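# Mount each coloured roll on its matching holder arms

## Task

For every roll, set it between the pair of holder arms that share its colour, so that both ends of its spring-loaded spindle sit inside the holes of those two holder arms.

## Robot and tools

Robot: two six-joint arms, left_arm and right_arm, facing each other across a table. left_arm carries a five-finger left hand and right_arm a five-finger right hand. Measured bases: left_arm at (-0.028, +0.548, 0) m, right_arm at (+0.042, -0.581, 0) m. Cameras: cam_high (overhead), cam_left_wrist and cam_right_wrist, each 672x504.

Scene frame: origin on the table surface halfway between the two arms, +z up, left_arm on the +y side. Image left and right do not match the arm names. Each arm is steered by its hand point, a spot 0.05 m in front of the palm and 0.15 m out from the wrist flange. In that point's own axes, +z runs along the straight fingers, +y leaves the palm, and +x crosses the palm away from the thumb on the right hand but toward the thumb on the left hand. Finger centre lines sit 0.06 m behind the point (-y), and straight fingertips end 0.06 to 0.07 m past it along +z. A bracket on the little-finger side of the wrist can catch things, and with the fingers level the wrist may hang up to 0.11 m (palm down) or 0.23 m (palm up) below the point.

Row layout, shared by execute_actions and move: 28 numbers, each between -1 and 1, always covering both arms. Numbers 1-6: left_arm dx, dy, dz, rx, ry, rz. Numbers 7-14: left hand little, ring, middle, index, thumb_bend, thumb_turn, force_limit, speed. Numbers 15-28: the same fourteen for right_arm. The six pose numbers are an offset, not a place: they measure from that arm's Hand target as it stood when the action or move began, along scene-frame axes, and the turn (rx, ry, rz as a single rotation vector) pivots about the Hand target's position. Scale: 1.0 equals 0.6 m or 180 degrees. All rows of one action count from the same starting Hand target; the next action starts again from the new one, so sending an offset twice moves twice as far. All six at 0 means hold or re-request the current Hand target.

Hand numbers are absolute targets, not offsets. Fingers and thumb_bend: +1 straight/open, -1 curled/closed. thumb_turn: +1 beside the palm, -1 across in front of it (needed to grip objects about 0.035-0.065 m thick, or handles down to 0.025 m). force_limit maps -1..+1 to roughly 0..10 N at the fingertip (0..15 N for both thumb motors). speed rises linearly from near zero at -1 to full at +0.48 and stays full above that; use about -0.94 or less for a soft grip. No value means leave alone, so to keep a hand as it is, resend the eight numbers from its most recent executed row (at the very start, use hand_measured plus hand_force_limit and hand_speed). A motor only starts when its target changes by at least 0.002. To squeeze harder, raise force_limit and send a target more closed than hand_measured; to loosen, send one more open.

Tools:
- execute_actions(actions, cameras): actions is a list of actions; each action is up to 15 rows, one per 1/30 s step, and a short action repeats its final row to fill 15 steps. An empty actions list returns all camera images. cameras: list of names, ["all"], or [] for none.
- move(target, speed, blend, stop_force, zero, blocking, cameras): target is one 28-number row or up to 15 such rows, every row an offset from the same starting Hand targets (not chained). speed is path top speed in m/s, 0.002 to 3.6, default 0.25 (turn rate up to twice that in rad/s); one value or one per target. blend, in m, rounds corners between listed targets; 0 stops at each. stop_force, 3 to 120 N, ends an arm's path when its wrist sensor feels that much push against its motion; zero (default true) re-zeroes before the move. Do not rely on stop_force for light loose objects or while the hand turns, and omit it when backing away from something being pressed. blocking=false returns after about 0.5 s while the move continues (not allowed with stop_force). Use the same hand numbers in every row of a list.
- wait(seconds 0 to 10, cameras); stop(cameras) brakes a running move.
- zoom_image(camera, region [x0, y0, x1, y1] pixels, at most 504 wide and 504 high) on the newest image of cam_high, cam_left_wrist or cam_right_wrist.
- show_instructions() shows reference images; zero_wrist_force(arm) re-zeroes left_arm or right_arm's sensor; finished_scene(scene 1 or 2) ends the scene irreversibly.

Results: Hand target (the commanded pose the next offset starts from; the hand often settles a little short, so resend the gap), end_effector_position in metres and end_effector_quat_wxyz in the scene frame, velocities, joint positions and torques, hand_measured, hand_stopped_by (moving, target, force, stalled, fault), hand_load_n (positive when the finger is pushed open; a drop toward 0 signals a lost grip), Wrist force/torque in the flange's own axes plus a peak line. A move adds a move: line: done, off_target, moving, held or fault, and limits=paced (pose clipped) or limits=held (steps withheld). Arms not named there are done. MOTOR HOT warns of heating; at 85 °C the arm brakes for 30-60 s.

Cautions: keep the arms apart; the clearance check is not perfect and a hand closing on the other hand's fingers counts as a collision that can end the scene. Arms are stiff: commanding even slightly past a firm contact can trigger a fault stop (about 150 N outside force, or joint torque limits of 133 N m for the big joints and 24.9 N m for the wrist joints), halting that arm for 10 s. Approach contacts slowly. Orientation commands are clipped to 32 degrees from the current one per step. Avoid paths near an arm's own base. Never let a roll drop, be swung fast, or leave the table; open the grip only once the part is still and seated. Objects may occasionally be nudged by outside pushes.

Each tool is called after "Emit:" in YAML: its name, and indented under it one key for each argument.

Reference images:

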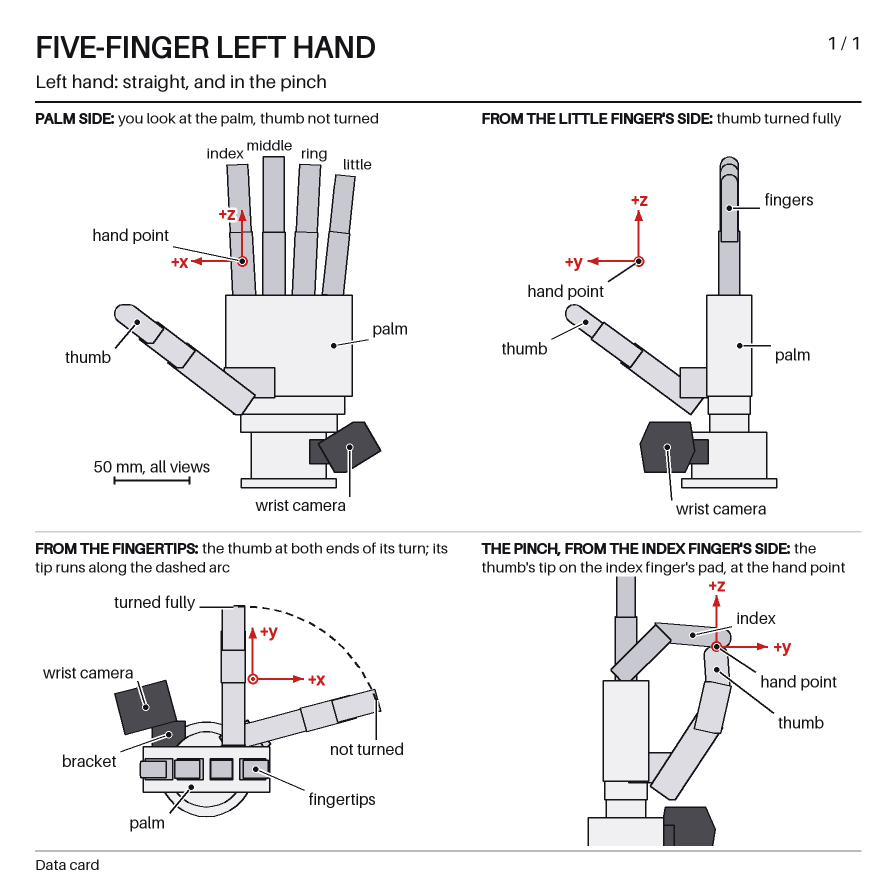

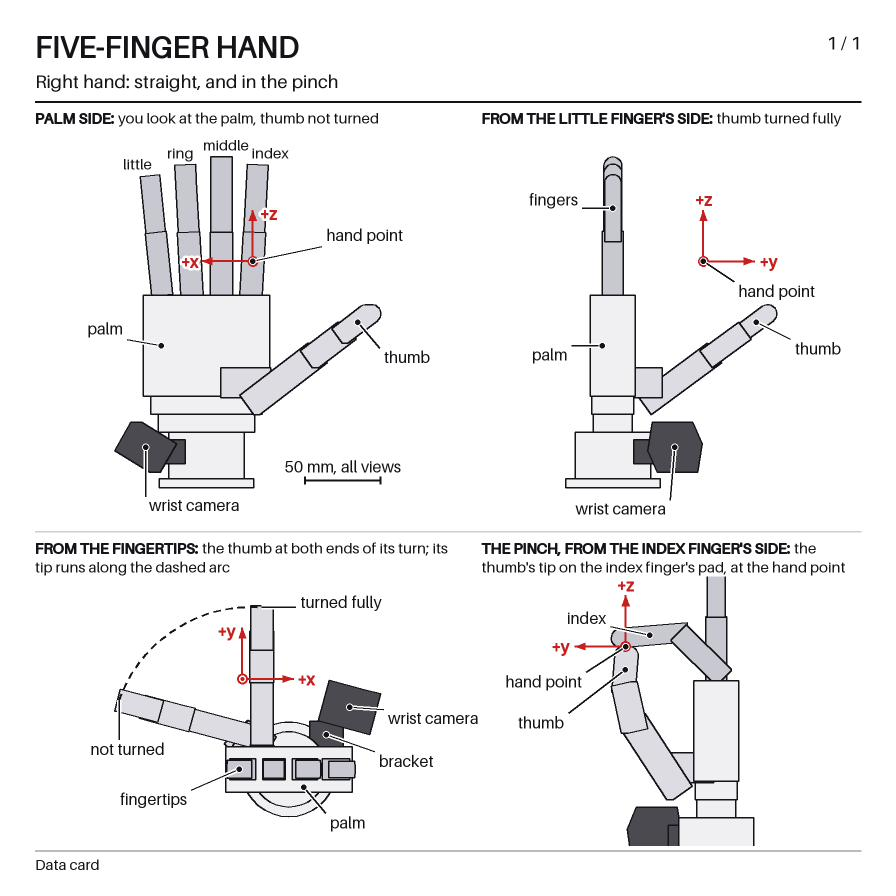

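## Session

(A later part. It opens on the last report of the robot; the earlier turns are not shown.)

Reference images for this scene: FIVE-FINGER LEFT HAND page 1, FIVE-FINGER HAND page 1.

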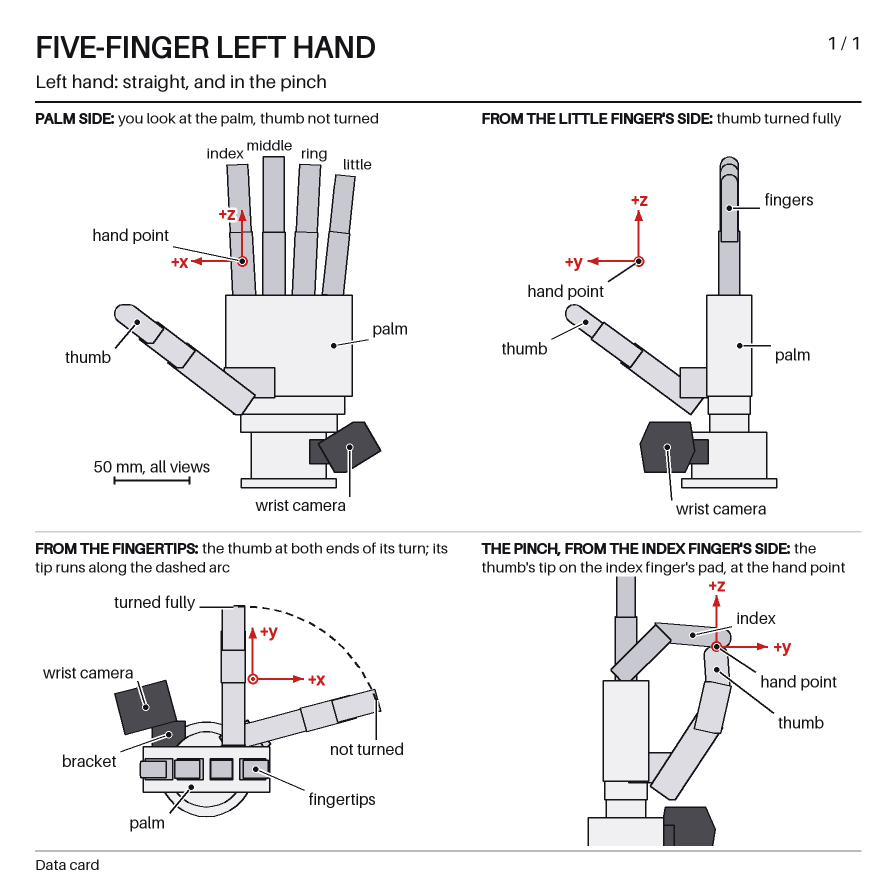

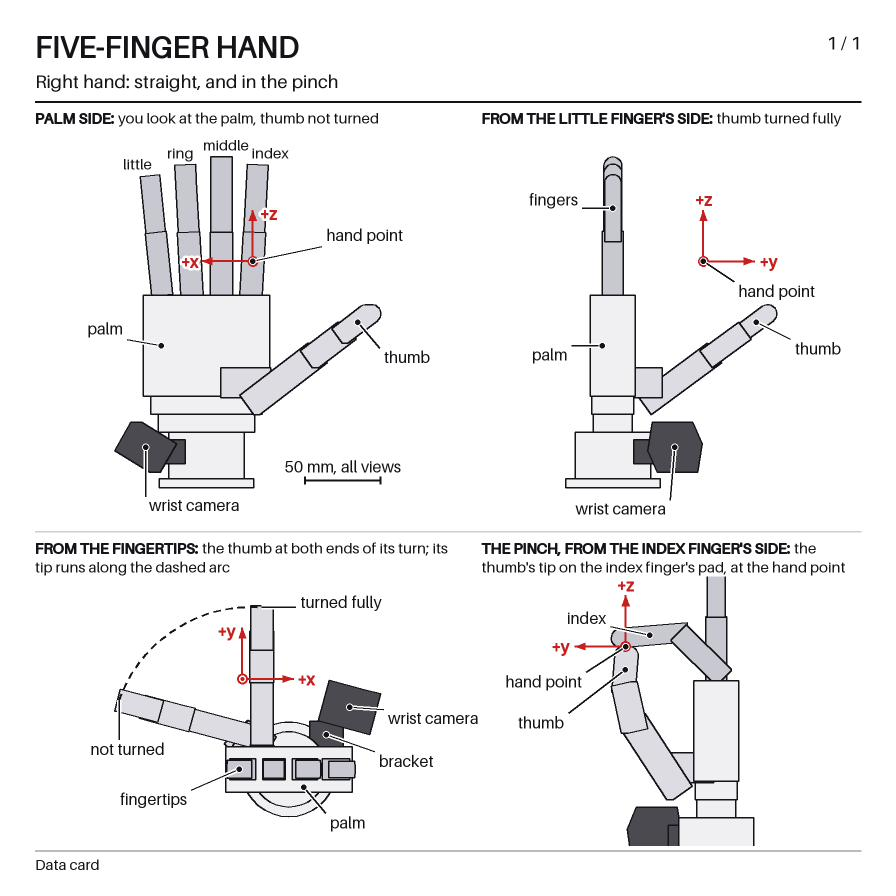

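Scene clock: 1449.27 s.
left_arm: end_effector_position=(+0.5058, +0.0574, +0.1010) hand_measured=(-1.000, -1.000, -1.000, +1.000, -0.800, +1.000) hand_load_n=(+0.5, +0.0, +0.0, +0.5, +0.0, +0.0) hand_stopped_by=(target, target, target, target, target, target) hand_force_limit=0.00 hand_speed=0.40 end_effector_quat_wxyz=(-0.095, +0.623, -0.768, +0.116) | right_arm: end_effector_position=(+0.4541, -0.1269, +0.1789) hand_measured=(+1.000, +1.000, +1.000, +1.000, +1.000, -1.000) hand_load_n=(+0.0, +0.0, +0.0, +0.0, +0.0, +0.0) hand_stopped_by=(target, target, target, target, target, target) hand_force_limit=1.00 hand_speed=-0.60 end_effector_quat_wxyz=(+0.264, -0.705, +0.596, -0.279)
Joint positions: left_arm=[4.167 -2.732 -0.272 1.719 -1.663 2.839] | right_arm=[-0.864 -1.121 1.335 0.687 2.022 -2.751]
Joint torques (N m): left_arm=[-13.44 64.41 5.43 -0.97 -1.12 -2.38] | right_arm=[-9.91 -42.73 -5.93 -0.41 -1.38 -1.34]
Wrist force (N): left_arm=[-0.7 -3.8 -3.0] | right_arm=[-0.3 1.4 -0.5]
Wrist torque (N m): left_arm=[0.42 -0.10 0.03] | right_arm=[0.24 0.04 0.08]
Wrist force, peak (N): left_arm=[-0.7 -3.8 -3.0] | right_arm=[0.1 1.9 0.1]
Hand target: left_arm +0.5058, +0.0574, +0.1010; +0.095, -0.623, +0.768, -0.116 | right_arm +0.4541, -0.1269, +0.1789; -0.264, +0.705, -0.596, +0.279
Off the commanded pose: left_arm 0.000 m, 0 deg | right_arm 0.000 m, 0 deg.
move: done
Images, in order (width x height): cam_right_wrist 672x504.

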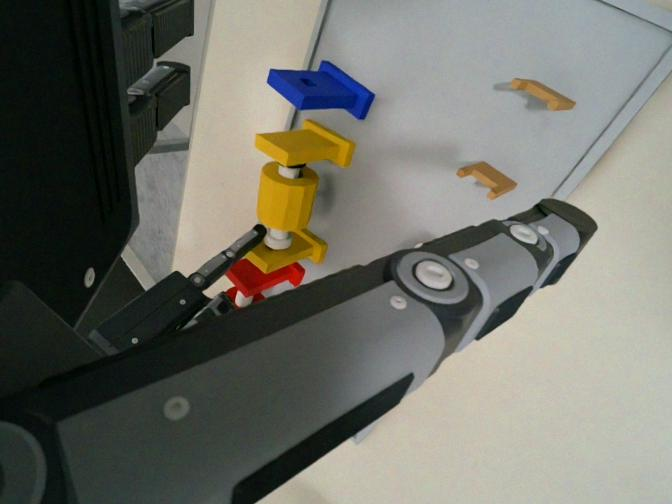

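Emit:
execute_actions:
  actions: []

Emit:
zoom_image:
  camera: "cam_right_wrist"
  region: [235, 200, 325, 270]

Emit:
zoom_image:
  camera: "cam_high"
  region: [270, 330, 390, 420]

Scene clock: 1451.13 s.
left_arm: end_effector_position=(+0.5058, +0.0574, +0.1010) hand_measured=(-1.000, -1.000, -1.000, +1.000, -0.800, +1.000) hand_load_n=(+0.0, +0.0, +0.0, +0.5, +0.0, +0.0) hand_stopped_by=(target, target, target, target, target, target) hand_force_limit=0.00 hand_speed=0.40 end_effector_quat_wxyz=(-0.095, +0.623, -0.768, +0.116) | right_arm: end_effector_position=(+0.4541, -0.1269, +0.1789) hand_measured=(+1.000, +1.000, +1.000, +1.000, +1.000, -1.000) hand_load_n=(+0.0, +0.0, +0.0, +0.0, +0.0, +0.0) hand_stopped_by=(target, target, target, target, target, target) hand_force_limit=1.00 hand_speed=-0.60 end_effector_quat_wxyz=(+0.264, -0.705, +0.596, -0.279)
Joint positions: left_arm=[4.167 -2.731 -0.272 1.719 -1.663 2.839] | right_arm=[-0.864 -1.121 1.335 0.687 2.022 -2.751]
Joint velocities: within noise
Joint torques (N m): left_arm=[-11.01 65.44 3.42 -1.05 -1.13 -2.37] | right_arm=[-7.94 -43.15 -6.15 -0.5 -1.52 -1.09]
Wrist force (N): left_arm=[-0.6 -3.3 -2.6] | right_arm=[-0.5 1.4 -0.1]
Wrist torque (N m): left_arm=[0.35 -0.09 0.04] | right_arm=[0.22 0.05 0.07]
Wrist force, peak (N): left_arm=[-0.5 -3.9 -2.9] | right_arm=[-0.7 1.6 -0.4]
Hand target: left_arm +0.5058, +0.0574, +0.1010; +0.095, -0.623, +0.768, -0.116 | right_arm +0.4541, -0.1269, +0.1789; -0.264, +0.705, -0.596, +0.279
Off the commanded pose: left_arm 0.000 m, 0 deg | right_arm 0.000 m, 0 deg.

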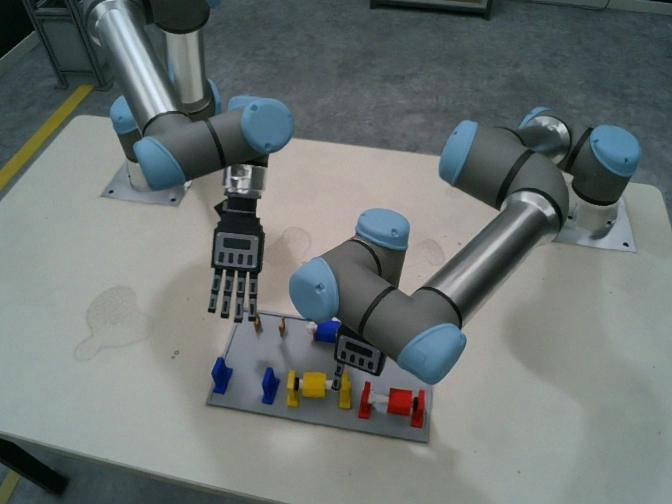

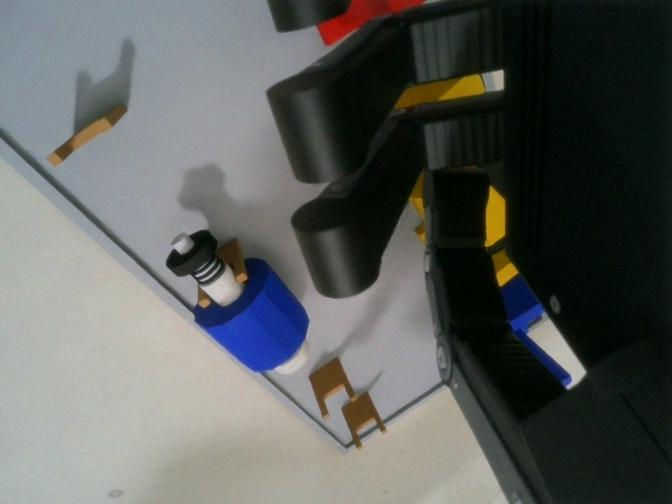

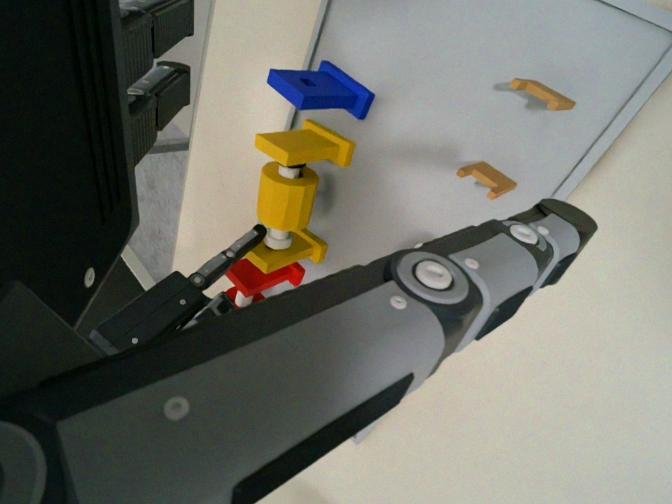

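Scaled by 5.600 from the camera's 672x504 image, which has a finer 960x720 frame.

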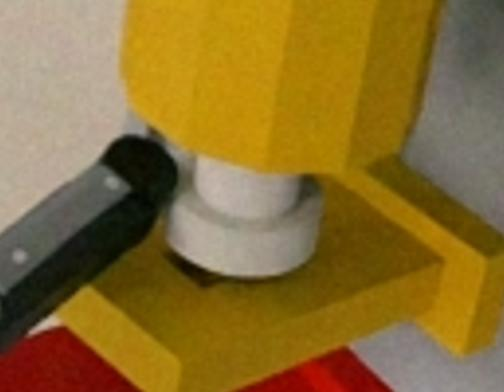

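Scaled by 4.200 from the camera's 672x504 image, which has a finer 960x720 frame.

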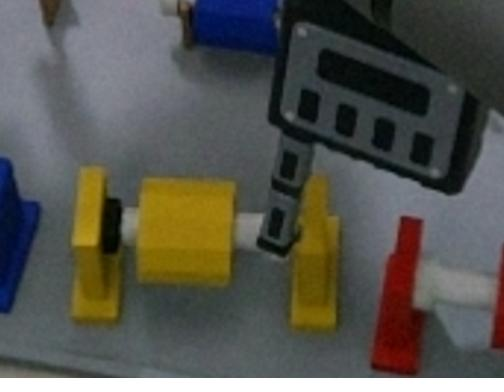

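Emit:
move:
  target:
    - [-0.0283,0.0067,0.095,0,0,0,-1,-1,-1,1,-0.8,1,0,0.4,0,0,0,0,0,0,1,1,1,1,1,-1,1.0,-0.6]
    - [-0.18,0.0067,0.11,0,0,0,-1,-1,-1,1,-0.8,1,0,0.4,0,0,0,0,0,0,1,1,1,1,1,-1,1.0,-0.6]
  speed: [0.05,0.12]
  blend: 0.01
  cameras: ["cam_high","cam_right_wrist"]

Emit:
zoom_image:
  camera: "cam_right_wrist"
  region: [235, 200, 325, 270]

Emit:
zoom_image:
  camera: "cam_high"
  region: [270, 330, 390, 420]

Scene clock: 1457.07 s.
left_arm: end_effector_position=(+0.3978, +0.0614, +0.1670) hand_measured=(-1.000, -1.000, -1.000, +1.000, -0.800, +1.000) hand_load_n=(+0.5, +0.0, +0.0, +0.0, +0.0, +0.0) hand_stopped_by=(target, target, target, target, target, target) hand_force_limit=0.00 hand_speed=0.40 end_effector_quat_wxyz=(-0.095, +0.623, -0.768, +0.116) | right_arm: end_effector_position=(+0.4541, -0.1269, +0.1789) hand_measured=(+1.000, +1.000, +1.000, +1.000, +1.000, -1.000) hand_load_n=(+0.0, +0.0, +0.0, +0.0, +0.0, +0.0) hand_stopped_by=(target, target, target, target, target, target) hand_force_limit=1.00 hand_speed=-0.60 end_effector_quat_wxyz=(+0.264, -0.705, +0.596, -0.279)
Joint positions: left_arm=[4.082 -2.369 -0.793 1.869 -1.687 2.756] | right_arm=[-0.864 -1.121 1.335 0.687 2.022 -2.751]
Joint torques (N m): left_arm=[-11 58.54 6.31 -0.48 -1.55 -2.56] | right_arm=[-9.56 -43.15 -6.29 -0.23 -1.42 -1.01]
Wrist force (N): left_arm=[-0.2 0.4 -1.5] | right_arm=[-0.7 1.3 -0.2]
Wrist torque (N m): left_arm=[0.12 -0.06 0.00] | right_arm=[0.21 0.09 0.05]
Wrist force, peak (N): left_arm=[-0.5 -3.6 -2.5] | right_arm=[-0.3 1.9 -0.5]
Hand target: left_arm +0.3978, +0.0614, +0.1670; +0.095, -0.623, +0.768, -0.116 | right_arm +0.4541, -0.1269, +0.1789; -0.264, +0.705, -0.596, +0.279
Off the commanded pose: left_arm 0.000 m, 0 deg | right_arm 0.000 m, 0 deg.
move: done
Images, in order (width x height): cam_high 672x504, cam_right_wrist 672x504.

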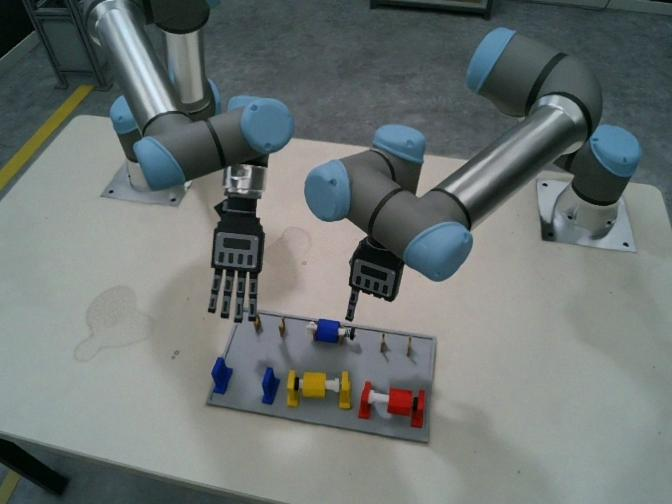

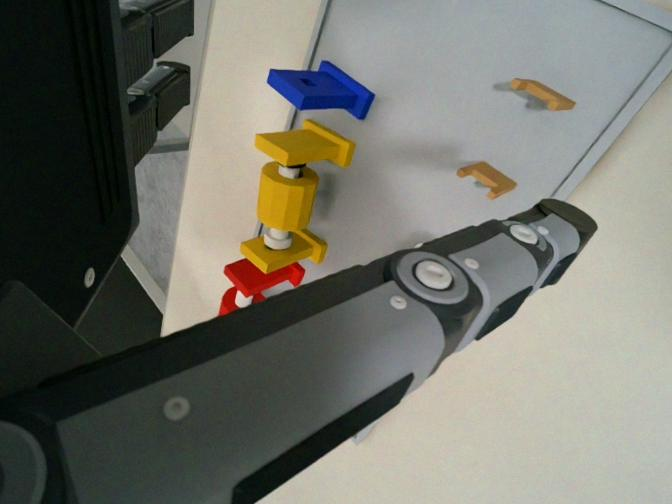

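Scaled by 5.600 from the camera's 672x504 image, which has a finer 960x720 frame.

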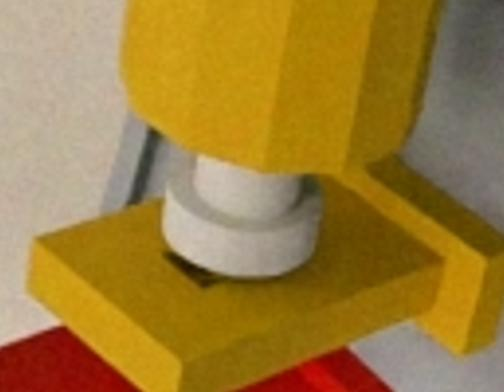

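Scaled by 4.200 from the camera's 672x504 image, which has a finer 960x720 frame.

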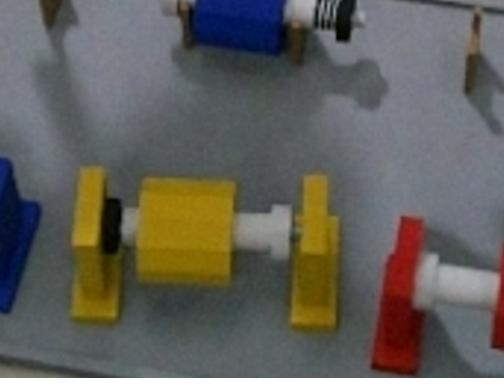

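Emit:
move:
  target:
    - [0,0,0,-0.0323,-0.1521,0,-1,-1,-1,1,-0.8,1,0,0.4,0,0,0,0,0,0,1,1,1,1,1,-1,1.0,-0.6]
    - [-0.0015,0.0155,-0.1183,-0.0323,-0.1521,0,-1,-1,-1,1,-0.8,1,0,0.4,0,0,0,0,0,0,1,1,1,1,1,-1,1.0,-0.6]
  speed: 0.15
  blend: 0.01
  cameras: ["cam_high"]

Emit:
zoom_image:
  camera: "cam_high"
  region: [250, 280, 430, 420]

Scene clock: 1461.23 s.
left_arm: end_effector_position=(+0.3969, +0.0707, +0.0961) hand_measured=(-1.000, -1.000, -1.000, +1.000, -0.800, +1.000) hand_load_n=(+0.0, +0.0, +0.5, +0.0, +0.0, +0.0) hand_stopped_by=(target, target, target, target, target, target) hand_force_limit=0.00 hand_speed=0.40 end_effector_quat_wxyz=(-0.242, +0.581, -0.717, +0.299) | right_arm: end_effector_position=(+0.4541, -0.1269, +0.1789) hand_measured=(+1.000, +1.000, +1.000, +1.000, +1.000, -1.000) hand_load_n=(+0.0, +0.0, +0.0, +0.0, +0.0, +0.5) hand_stopped_by=(target, target, target, target, target, target) hand_force_limit=1.00 hand_speed=-0.60 end_effector_quat_wxyz=(+0.264, -0.705, +0.596, -0.279)
Joint positions: left_arm=[4.002 -2.087 -1.449 2.695 -1.905 2.789] | right_arm=[-0.864 -1.121 1.335 0.687 2.022 -2.751]
Joint torques (N m): left_arm=[12.51 27.19 5.63 0.78 0.73 2.46] | right_arm=[-10.3 -43.21 -5.96 -0.3 -1.34 -0.94]
Wrist force (N): left_arm=[0.7 -0.3 -1.6] | right_arm=[-0.5 1.1 -0.3]
Wrist torque (N m): left_arm=[0.05 -0.24 -0.24] | right_arm=[0.18 0.06 0.06]
Wrist force, peak (N): left_arm=[1.1 -1.0 -2.3] | right_arm=[-0.3 1.8 -0.6]
Hand target: left_arm +0.3969, +0.0707, +0.0960; +0.242, -0.581, +0.717, -0.299 | right_arm +0.4541, -0.1269, +0.1789; -0.264, +0.705, -0.596, +0.279
Off the commanded pose: left_arm 0.000 m, 0 deg | right_arm 0.000 m, 0 deg.
move: done
Images, in order (width x height): cam_high 672x504.

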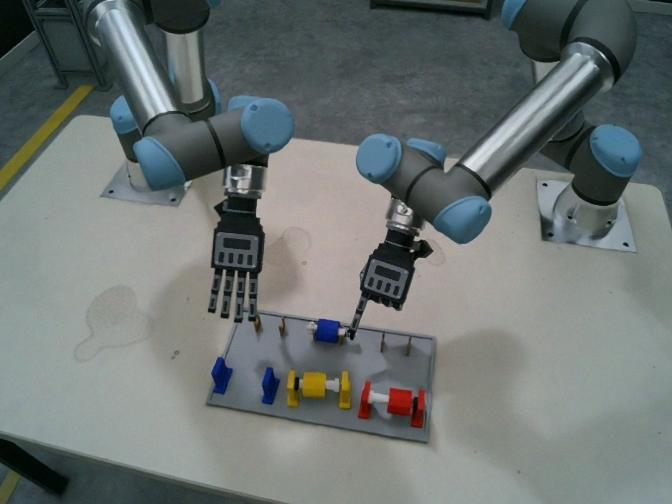

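Scaled by 2.800 from the camera's 672x504 image, which has a finer 960x720 frame.

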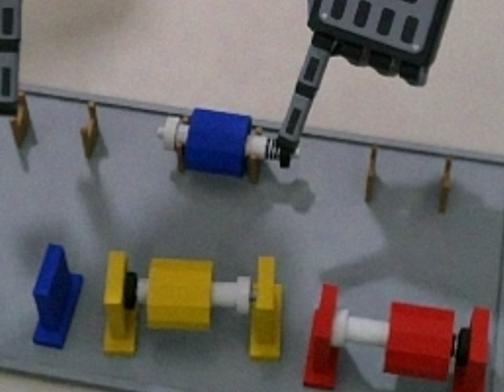

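Emit:
move:
  target: [0.0864,-0.0184,-0.0884,0,0,0,-1,-1,-1,1,-0.8,1,0,0.4,0,0,0,0,0,0,1,1,1,1,1,-1,1.0,-0.6]
  speed: 0.05
  stop_force: 5
  cameras: ["cam_high","cam_right_wrist","cam_left_wrist"]

Emit:
zoom_image:
  camera: "cam_high"
  region: [250, 280, 430, 420]

Emit:
zoom_image:
  camera: "cam_right_wrist"
  region: [235, 200, 325, 270]

Scene clock: 1469.53 s.
left_arm: end_effector_position=(+0.4487, +0.0597, +0.0430) hand_measured=(-1.000, -1.000, -1.000, +1.000, -0.800, +1.000) hand_load_n=(+0.0, +0.0, +0.0, +0.0, +0.0, +0.0) hand_stopped_by=(target, target, target, target, target, target) hand_force_limit=0.00 hand_speed=0.40 end_effector_quat_wxyz=(-0.242, +0.581, -0.717, +0.299) | right_arm: end_effector_position=(+0.4541, -0.1269, +0.1789) hand_measured=(+1.000, +1.000, +1.000, +1.000, +1.000, -1.000) hand_load_n=(+0.0, +0.0, -0.5, +0.0, +0.0, +0.0) hand_stopped_by=(target, target, target, target, target, target) hand_force_limit=1.00 hand_speed=-0.60 end_effector_quat_wxyz=(+0.264, -0.705, +0.596, -0.279)
Joint positions: left_arm=[4.047 -2.227 -1.363 2.76 -1.875 2.824] | right_arm=[-0.864 -1.121 1.335 0.687 2.022 -2.751]
Joint torques (N m): left_arm=[11.71 31.83 32.14 0.95 0.89 2.61] | right_arm=[-9.72 -41.56 -5.44 -0.53 -1.27 -0.82]
Wrist force (N): left_arm=[0.2 0.0 -1.7] | right_arm=[-0.2 1.4 -0.5]
Wrist torque (N m): left_arm=[0.13 -0.15 -0.24] | right_arm=[0.25 0.03 0.09]
Wrist force, peak (N): left_arm=[0.9 -0.6 -1.9] | right_arm=[-0.3 1.7 -0.7]
Hand target: left_arm +0.4487, +0.0597, +0.0430; +0.242, -0.581, +0.717, -0.299 | right_arm +0.4541, -0.1269, +0.1789; -0.264, +0.705, -0.596, +0.279
Off the commanded pose: left_arm 0.000 m, 0 deg | right_arm 0.000 m, 0 deg.
move: done

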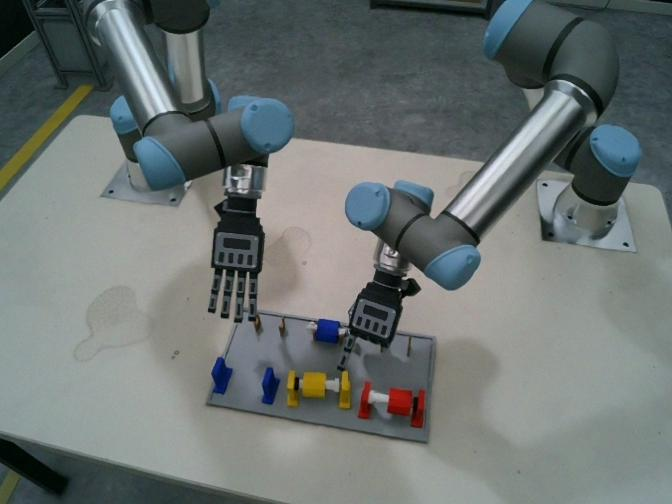

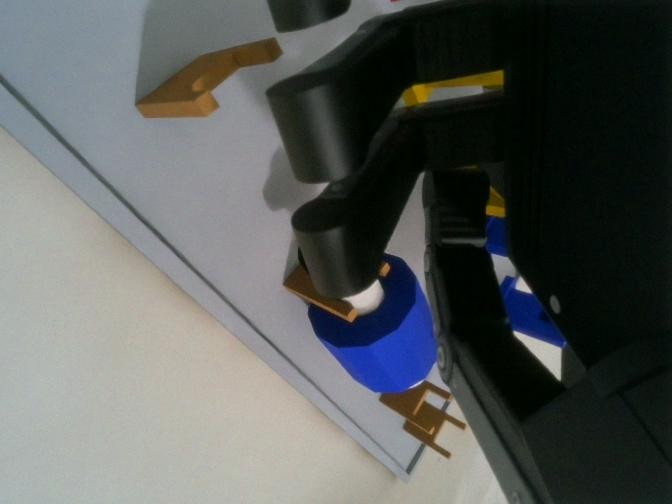

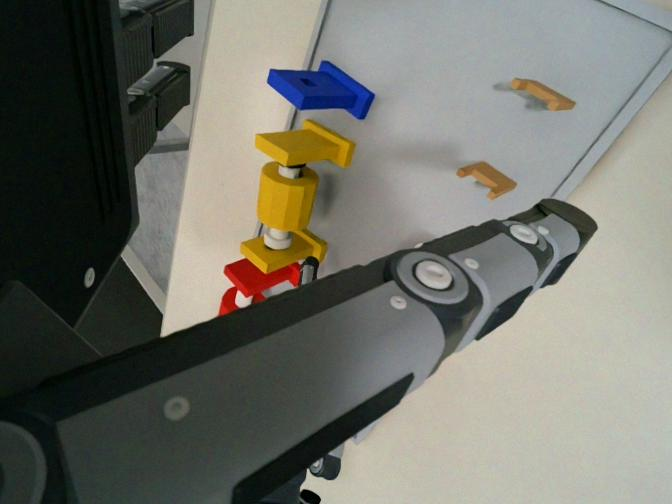

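Scaled by 2.800 from the camera's 672x504 image, which has a finer 960x720 frame.

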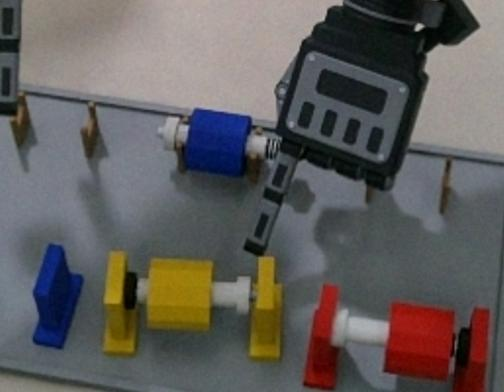

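Scaled by 5.600 from the camera's 672x504 image, which has a finer 960x720 frame.

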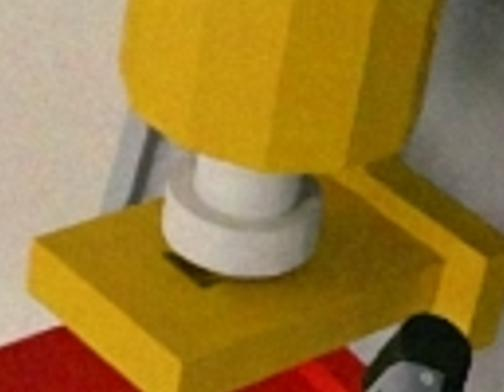

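Emit:
move:
  target: [0.0288,-0.0095,-0.0295,0,0,0,-1,-1,-1,1,-0.8,1,0,0.4,0,0,0,0,0,0,1,1,1,1,1,-1,1.0,-0.6]
  speed: 0.02
  stop_force: 3
  cameras: ["cam_high","cam_right_wrist","cam_left_wrist"]

Emit:
zoom_image:
  camera: "cam_high"
  region: [250, 280, 430, 420]

Emit:
zoom_image:
  camera: "cam_right_wrist"
  region: [235, 200, 325, 270]

Scene clock: 1472.27 s.
left_arm: end_effector_position=(+0.4660, +0.0540, +0.0253) hand_measured=(-1.000, -1.000, -1.000, +1.000, -0.800, +1.000) hand_load_n=(+0.0, +0.0, +0.0, +0.0, +0.0, +0.0) hand_stopped_by=(target, target, target, target, target, target) hand_force_limit=0.00 hand_speed=0.40 end_effector_quat_wxyz=(-0.242, +0.581, -0.717, +0.299) | right_arm: end_effector_position=(+0.4541, -0.1269, +0.1789) hand_measured=(+1.000, +1.000, +1.000, +1.000, +1.000, -1.000) hand_load_n=(+0.0, +0.0, +0.0, +0.0, +0.0, +0.0) hand_stopped_by=(target, target, target, target, target, target) hand_force_limit=1.00 hand_speed=-0.60 end_effector_quat_wxyz=(+0.264, -0.705, +0.596, -0.279)
Joint positions: left_arm=[4.058 -2.28 -1.32 2.772 -1.868 2.833] | right_arm=[-0.864 -1.121 1.335 0.687 2.022 -2.751]
Joint torques (N m): left_arm=[11.04 32.78 32.29 0.8 0.79 2.59] | right_arm=[-9.84 -42.34 -7.07 -0.46 -1.22 -0.7]
Wrist force (N): left_arm=[0.2 0.0 -1.6] | right_arm=[-0.4 1.3 -0.2]
Wrist torque (N m): left_arm=[0.12 -0.17 -0.22] | right_arm=[0.21 0.04 0.07]
Wrist force, peak (N): left_arm=[0.2 -0.3 -2.0] | right_arm=[0.0 1.7 -0.5]
Hand target: left_arm +0.4660, +0.0540, +0.0253; +0.242, -0.581, +0.717, -0.299 | right_arm +0.4541, -0.1269, +0.1789; -0.264, +0.705, -0.596, +0.279
Off the commanded pose: left_arm 0.000 m, 0 deg | right_arm 0.000 m, 0 deg.
move: done

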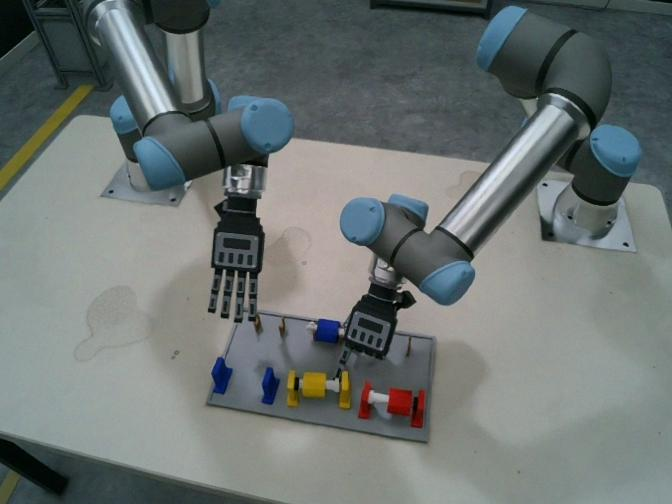

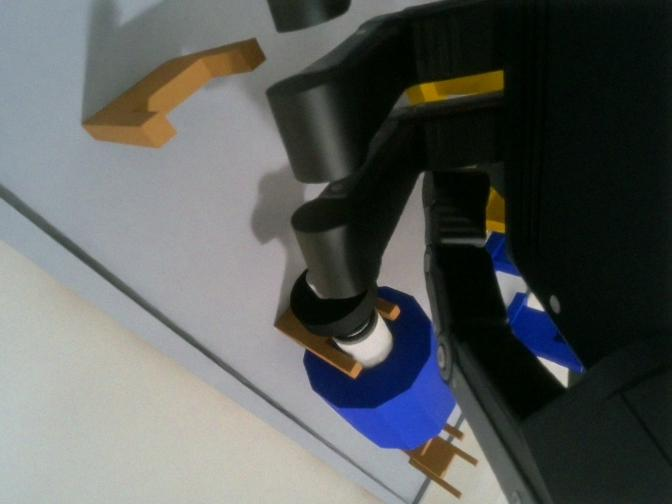

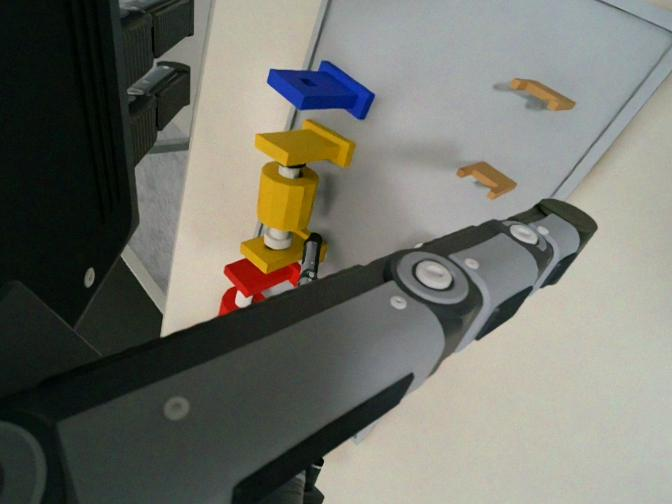

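Scaled by 2.800 from the camera's 672x504 image, which has a finer 960x720 frame.

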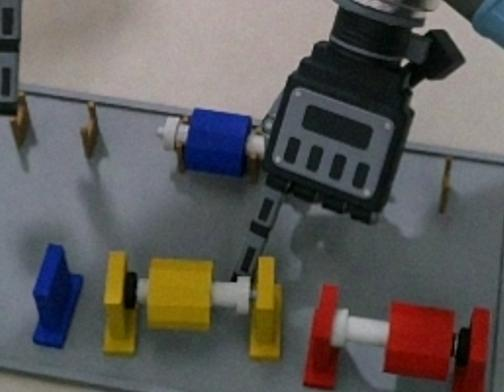

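Scaled by 5.600 from the camera's 672x504 image, which has a finer 960x720 frame.

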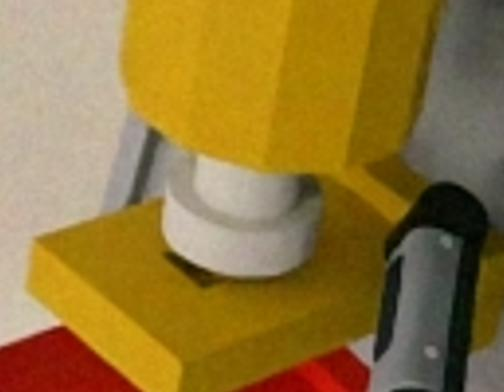

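Emit:
move:
  target: [0.0083,0.0005,0.0083,0,0,0,-1,-1,-1,1,-0.8,1,0,0.4,0,0,0,0,0,0,1,1,1,1,1,-1,1.0,-0.6]
  speed: 0.01
  stop_force: 3
  cameras: ["cam_high","cam_right_wrist"]

Emit:
zoom_image:
  camera: "cam_high"
  region: [270, 330, 390, 420]

Emit:
zoom_image:
  camera: "cam_right_wrist"
  region: [235, 200, 325, 270]

Scene clock: 1479.67 s.
left_arm: end_effector_position=(+0.4710, +0.0543, +0.0303) hand_measured=(-1.000, -1.000, -1.000, +1.000, -0.800, +1.000) hand_load_n=(+0.0, +0.0, +0.0, +0.0, +0.0, +0.0) hand_stopped_by=(target, target, target, target, target, target) hand_force_limit=0.00 hand_speed=0.40 end_effector_quat_wxyz=(-0.242, +0.581, -0.717, +0.299) | right_arm: end_effector_position=(+0.4541, -0.1269, +0.1789) hand_measured=(+1.000, +1.000, +1.000, +1.000, +1.000, -1.000) hand_load_n=(+0.0, -0.5, +0.0, +0.0, +0.0, +0.0) hand_stopped_by=(target, target, target, target, target, target) hand_force_limit=1.00 hand_speed=-0.60 end_effector_quat_wxyz=(+0.264, -0.705, +0.596, -0.279)
Joint positions: left_arm=[4.063 -2.281 -1.304 2.758 -1.864 2.837] | right_arm=[-0.864 -1.121 1.335 0.687 2.022 -2.751]
Joint torques (N m): left_arm=[11.73 33.37 32 -2.95 0.77 2.49] | right_arm=[-9.43 -42.54 -7.05 -0.22 -1.22 -0.63]
Wrist force (N): left_arm=[0.3 -0.4 -1.6] | right_arm=[-0.5 1.5 -0.4]
Wrist torque (N m): left_arm=[0.06 -0.18 -0.20] | right_arm=[0.24 0.07 0.08]
Wrist force, peak (N): left_arm=[0.1 -0.1 -1.8] | right_arm=[-0.3 1.8 -0.3]
Hand target: left_arm +0.4710, +0.0543, +0.0303; +0.242, -0.581, +0.717, -0.299 | right_arm +0.4541, -0.1269, +0.1789; -0.264, +0.705, -0.596, +0.279
Off the commanded pose: left_arm 0.000 m, 0 deg | right_arm 0.000 m, 0 deg.
move: done
Images, in order (width x height): cam_high 672x504, cam_right_wrist 672x504.

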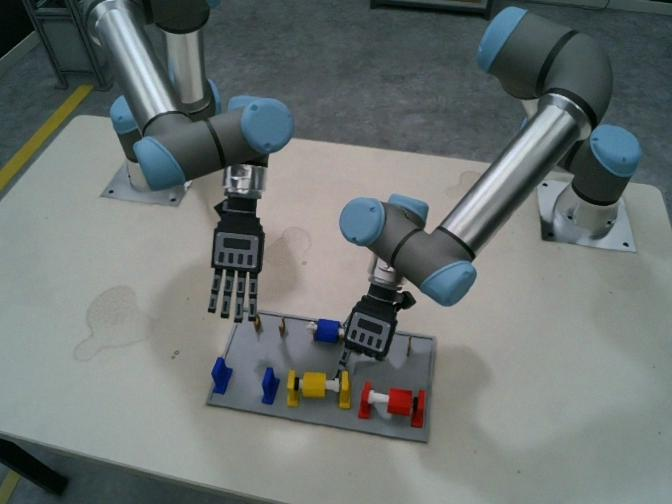

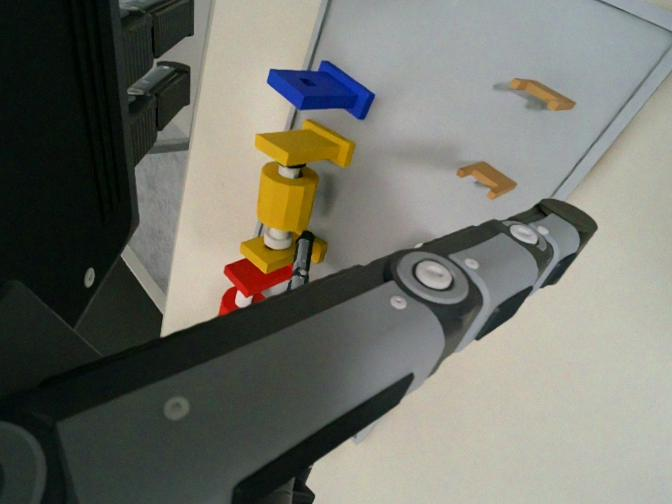

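Scaled by 4.200 from the camera's 672x504 image, which has a finer 960x720 frame.

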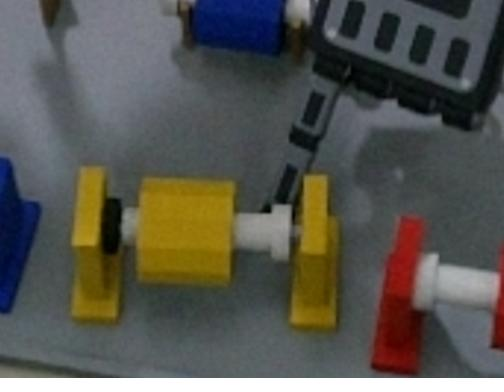

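Scaled by 5.600 from the camera's 672x504 image, which has a finer 960x720 frame.

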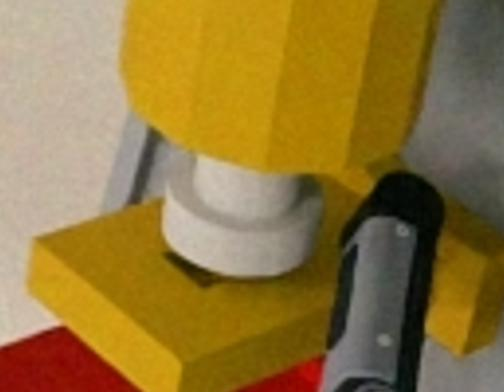

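Emit:
move:
  target: [0.0048,0.0004,0.0048,0,0,0,-1,-1,-1,1,-0.8,1,0,0.4,0,0,0,0,0,0,1,1,1,1,1,-1,1.0,-0.6]
  speed: 0.006
  stop_force: 3
  cameras: ["cam_high","cam_right_wrist"]

Emit:
zoom_image:
  camera: "cam_right_wrist"
  region: [235, 200, 325, 270]

Scene clock: 1481.37 s.
left_arm: end_effector_position=(+0.4738, +0.0545, +0.0331) hand_measured=(-1.000, -1.000, -1.000, +1.000, -0.800, +1.000) hand_load_n=(+0.0, +0.0, +0.0, -2.0, +0.0, +0.0) hand_stopped_by=(target, target, target, target, target, target) hand_force_limit=0.00 hand_speed=0.40 end_effector_quat_wxyz=(-0.242, +0.581, -0.717, +0.299) | right_arm: end_effector_position=(+0.4541, -0.1269, +0.1789) hand_measured=(+1.000, +1.000, +1.000, +1.000, +1.000, -1.000) hand_load_n=(+0.0, +0.0, +0.0, +0.0, +0.0, +0.0) hand_stopped_by=(target, target, target, target, target, target) hand_force_limit=1.00 hand_speed=-0.60 end_effector_quat_wxyz=(+0.264, -0.705, +0.596, -0.279)
Joint positions: left_arm=[4.067 -2.281 -1.294 2.75 -1.862 2.84] | right_arm=[-0.864 -1.121 1.335 0.687 2.022 -2.751]
Joint torques (N m): left_arm=[11.98 36.01 33.5 -2.25 0.35 2.41] | right_arm=[-9.23 -43.66 -7.83 -0.08 -1.09 -0.4]
Wrist force (N): left_arm=[0.5 1.5 -1.9] | right_arm=[-0.3 1.0 -0.1]
Wrist torque (N m): left_arm=[0.04 -0.18 -0.19] | right_arm=[0.17 0.03 0.07]
Wrist force, peak (N): left_arm=[0.9 2.4 -1.9] | right_arm=[-0.2 1.7 -0.5]
Hand target: left_arm +0.4738, +0.0545, +0.0331; +0.242, -0.581, +0.717, -0.299 | right_arm +0.4541, -0.1269, +0.1789; -0.264, +0.705, -0.596, +0.279
Off the commanded pose: left_arm 0.000 m, 0 deg | right_arm 0.000 m, 0 deg.
move: done
Images, in order (width x height): cam_high 672x504, cam_right_wrist 672x504.

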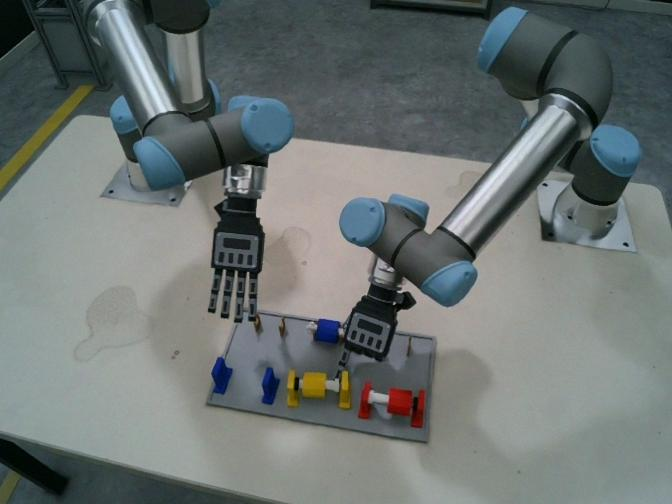

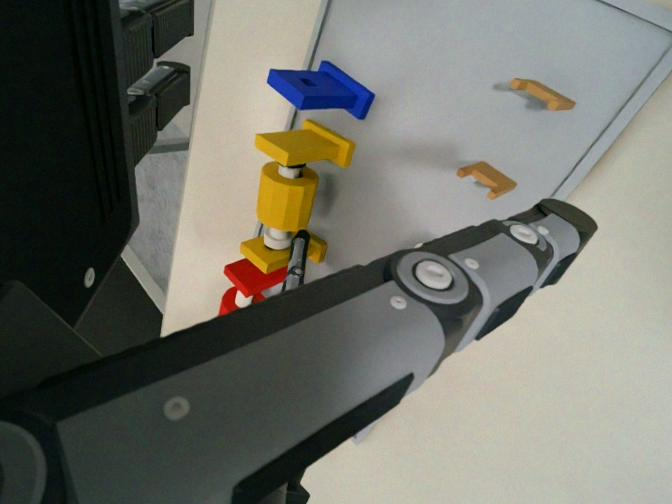

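Scaled by 5.600 from the camera's 672x504 image, which has a finer 960x720 frame.

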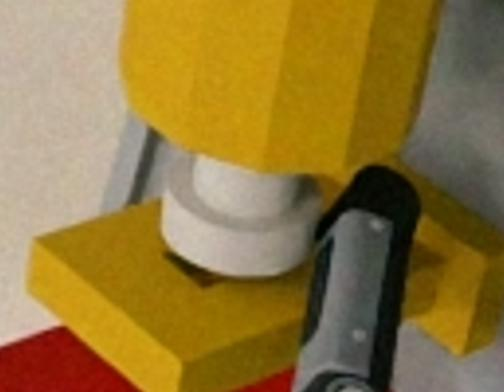

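Emit:
move:
  target: [0.0012,0.0001,0.0017,0,0,0,-1,-1,-1,1,-0.8,1,0,0.4,0,0,0,0,0,0,1,1,1,1,1,-1,1.0,-0.6]
  speed: 0.005
  stop_force: 6
  cameras: ["cam_high","cam_right_wrist"]

Emit:
zoom_image:
  camera: "cam_right_wrist"
  region: [235, 200, 325, 270]

Scene clock: 1483.07 s.
left_arm: end_effector_position=(+0.4746, +0.0546, +0.0342) hand_measured=(-1.000, -1.000, -1.000, +1.000, -0.800, +1.000) hand_load_n=(+0.0, +0.0, +0.0, -3.0, +0.0, +0.0) hand_stopped_by=(target, target, target, target, target, target) hand_force_limit=0.00 hand_speed=0.40 end_effector_quat_wxyz=(-0.242, +0.581, -0.717, +0.299) | right_arm: end_effector_position=(+0.4541, -0.1269, +0.1789) hand_measured=(+1.000, +1.000, +1.000, +1.000, +1.000, -1.000) hand_load_n=(+0.0, +0.0, +0.0, +0.0, +0.0, +0.5) hand_stopped_by=(target, target, target, target, target, target) hand_force_limit=1.00 hand_speed=-0.60 end_effector_quat_wxyz=(+0.264, -0.705, +0.596, -0.279)
Joint positions: left_arm=[4.068 -2.281 -1.292 2.747 -1.861 2.84] | right_arm=[-0.864 -1.121 1.335 0.687 2.022 -2.751]
Joint torques (N m): left_arm=[12.17 55.32 33.25 -2.03 0.72 2.49] | right_arm=[-10.22 -42.34 -6.52 -0.07 -1.05 -0.24]
Wrist force (N): left_arm=[-0.1 2.3 -1.8] | right_arm=[-0.2 1.5 -0.3]
Wrist torque (N m): left_arm=[0.03 -0.18 -0.24] | right_arm=[0.24 0.02 0.09]
Wrist force, peak (N): left_arm=[0.3 2.9 -1.9] | right_arm=[-0.1 1.8 -0.4]
Hand target: left_arm +0.4746, +0.0546, +0.0342; +0.242, -0.581, +0.717, -0.299 | right_arm +0.4541, -0.1269, +0.1789; -0.264, +0.705, -0.596, +0.279
Off the commanded pose: left_arm 0.000 m, 0 deg | right_arm 0.000 m, 0 deg.
move: done
Images, in order (width x height): cam_high 672x504, cam_right_wrist 672x504.

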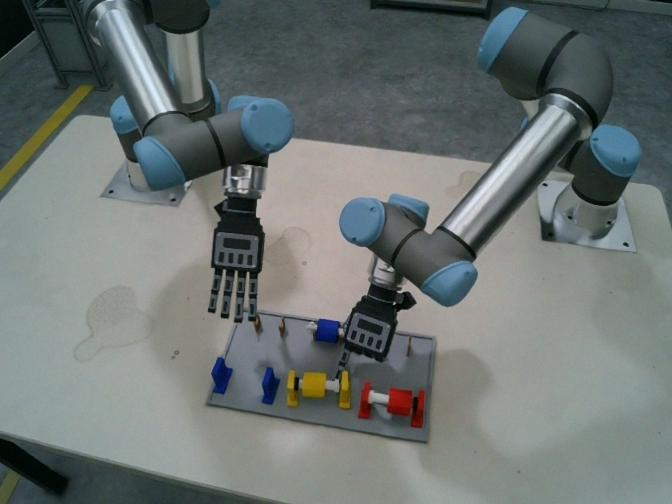

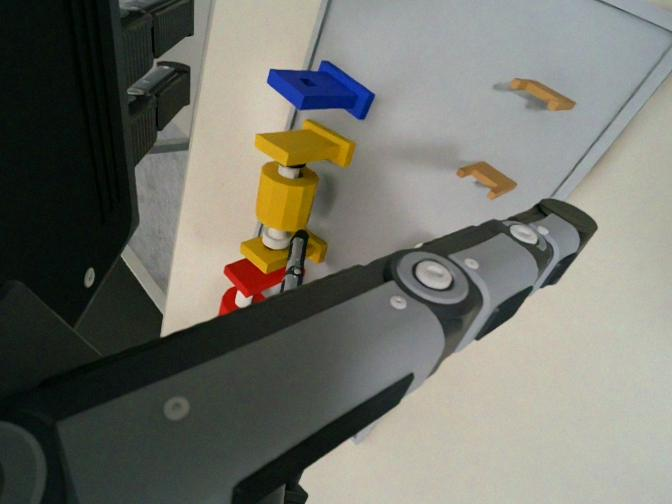

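Scaled by 5.600 from the camera's 672x504 image, which has a finer 960x720 frame.

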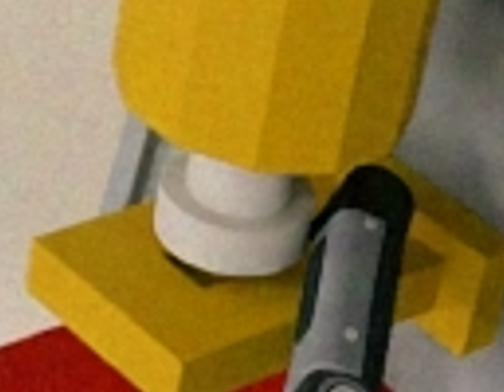

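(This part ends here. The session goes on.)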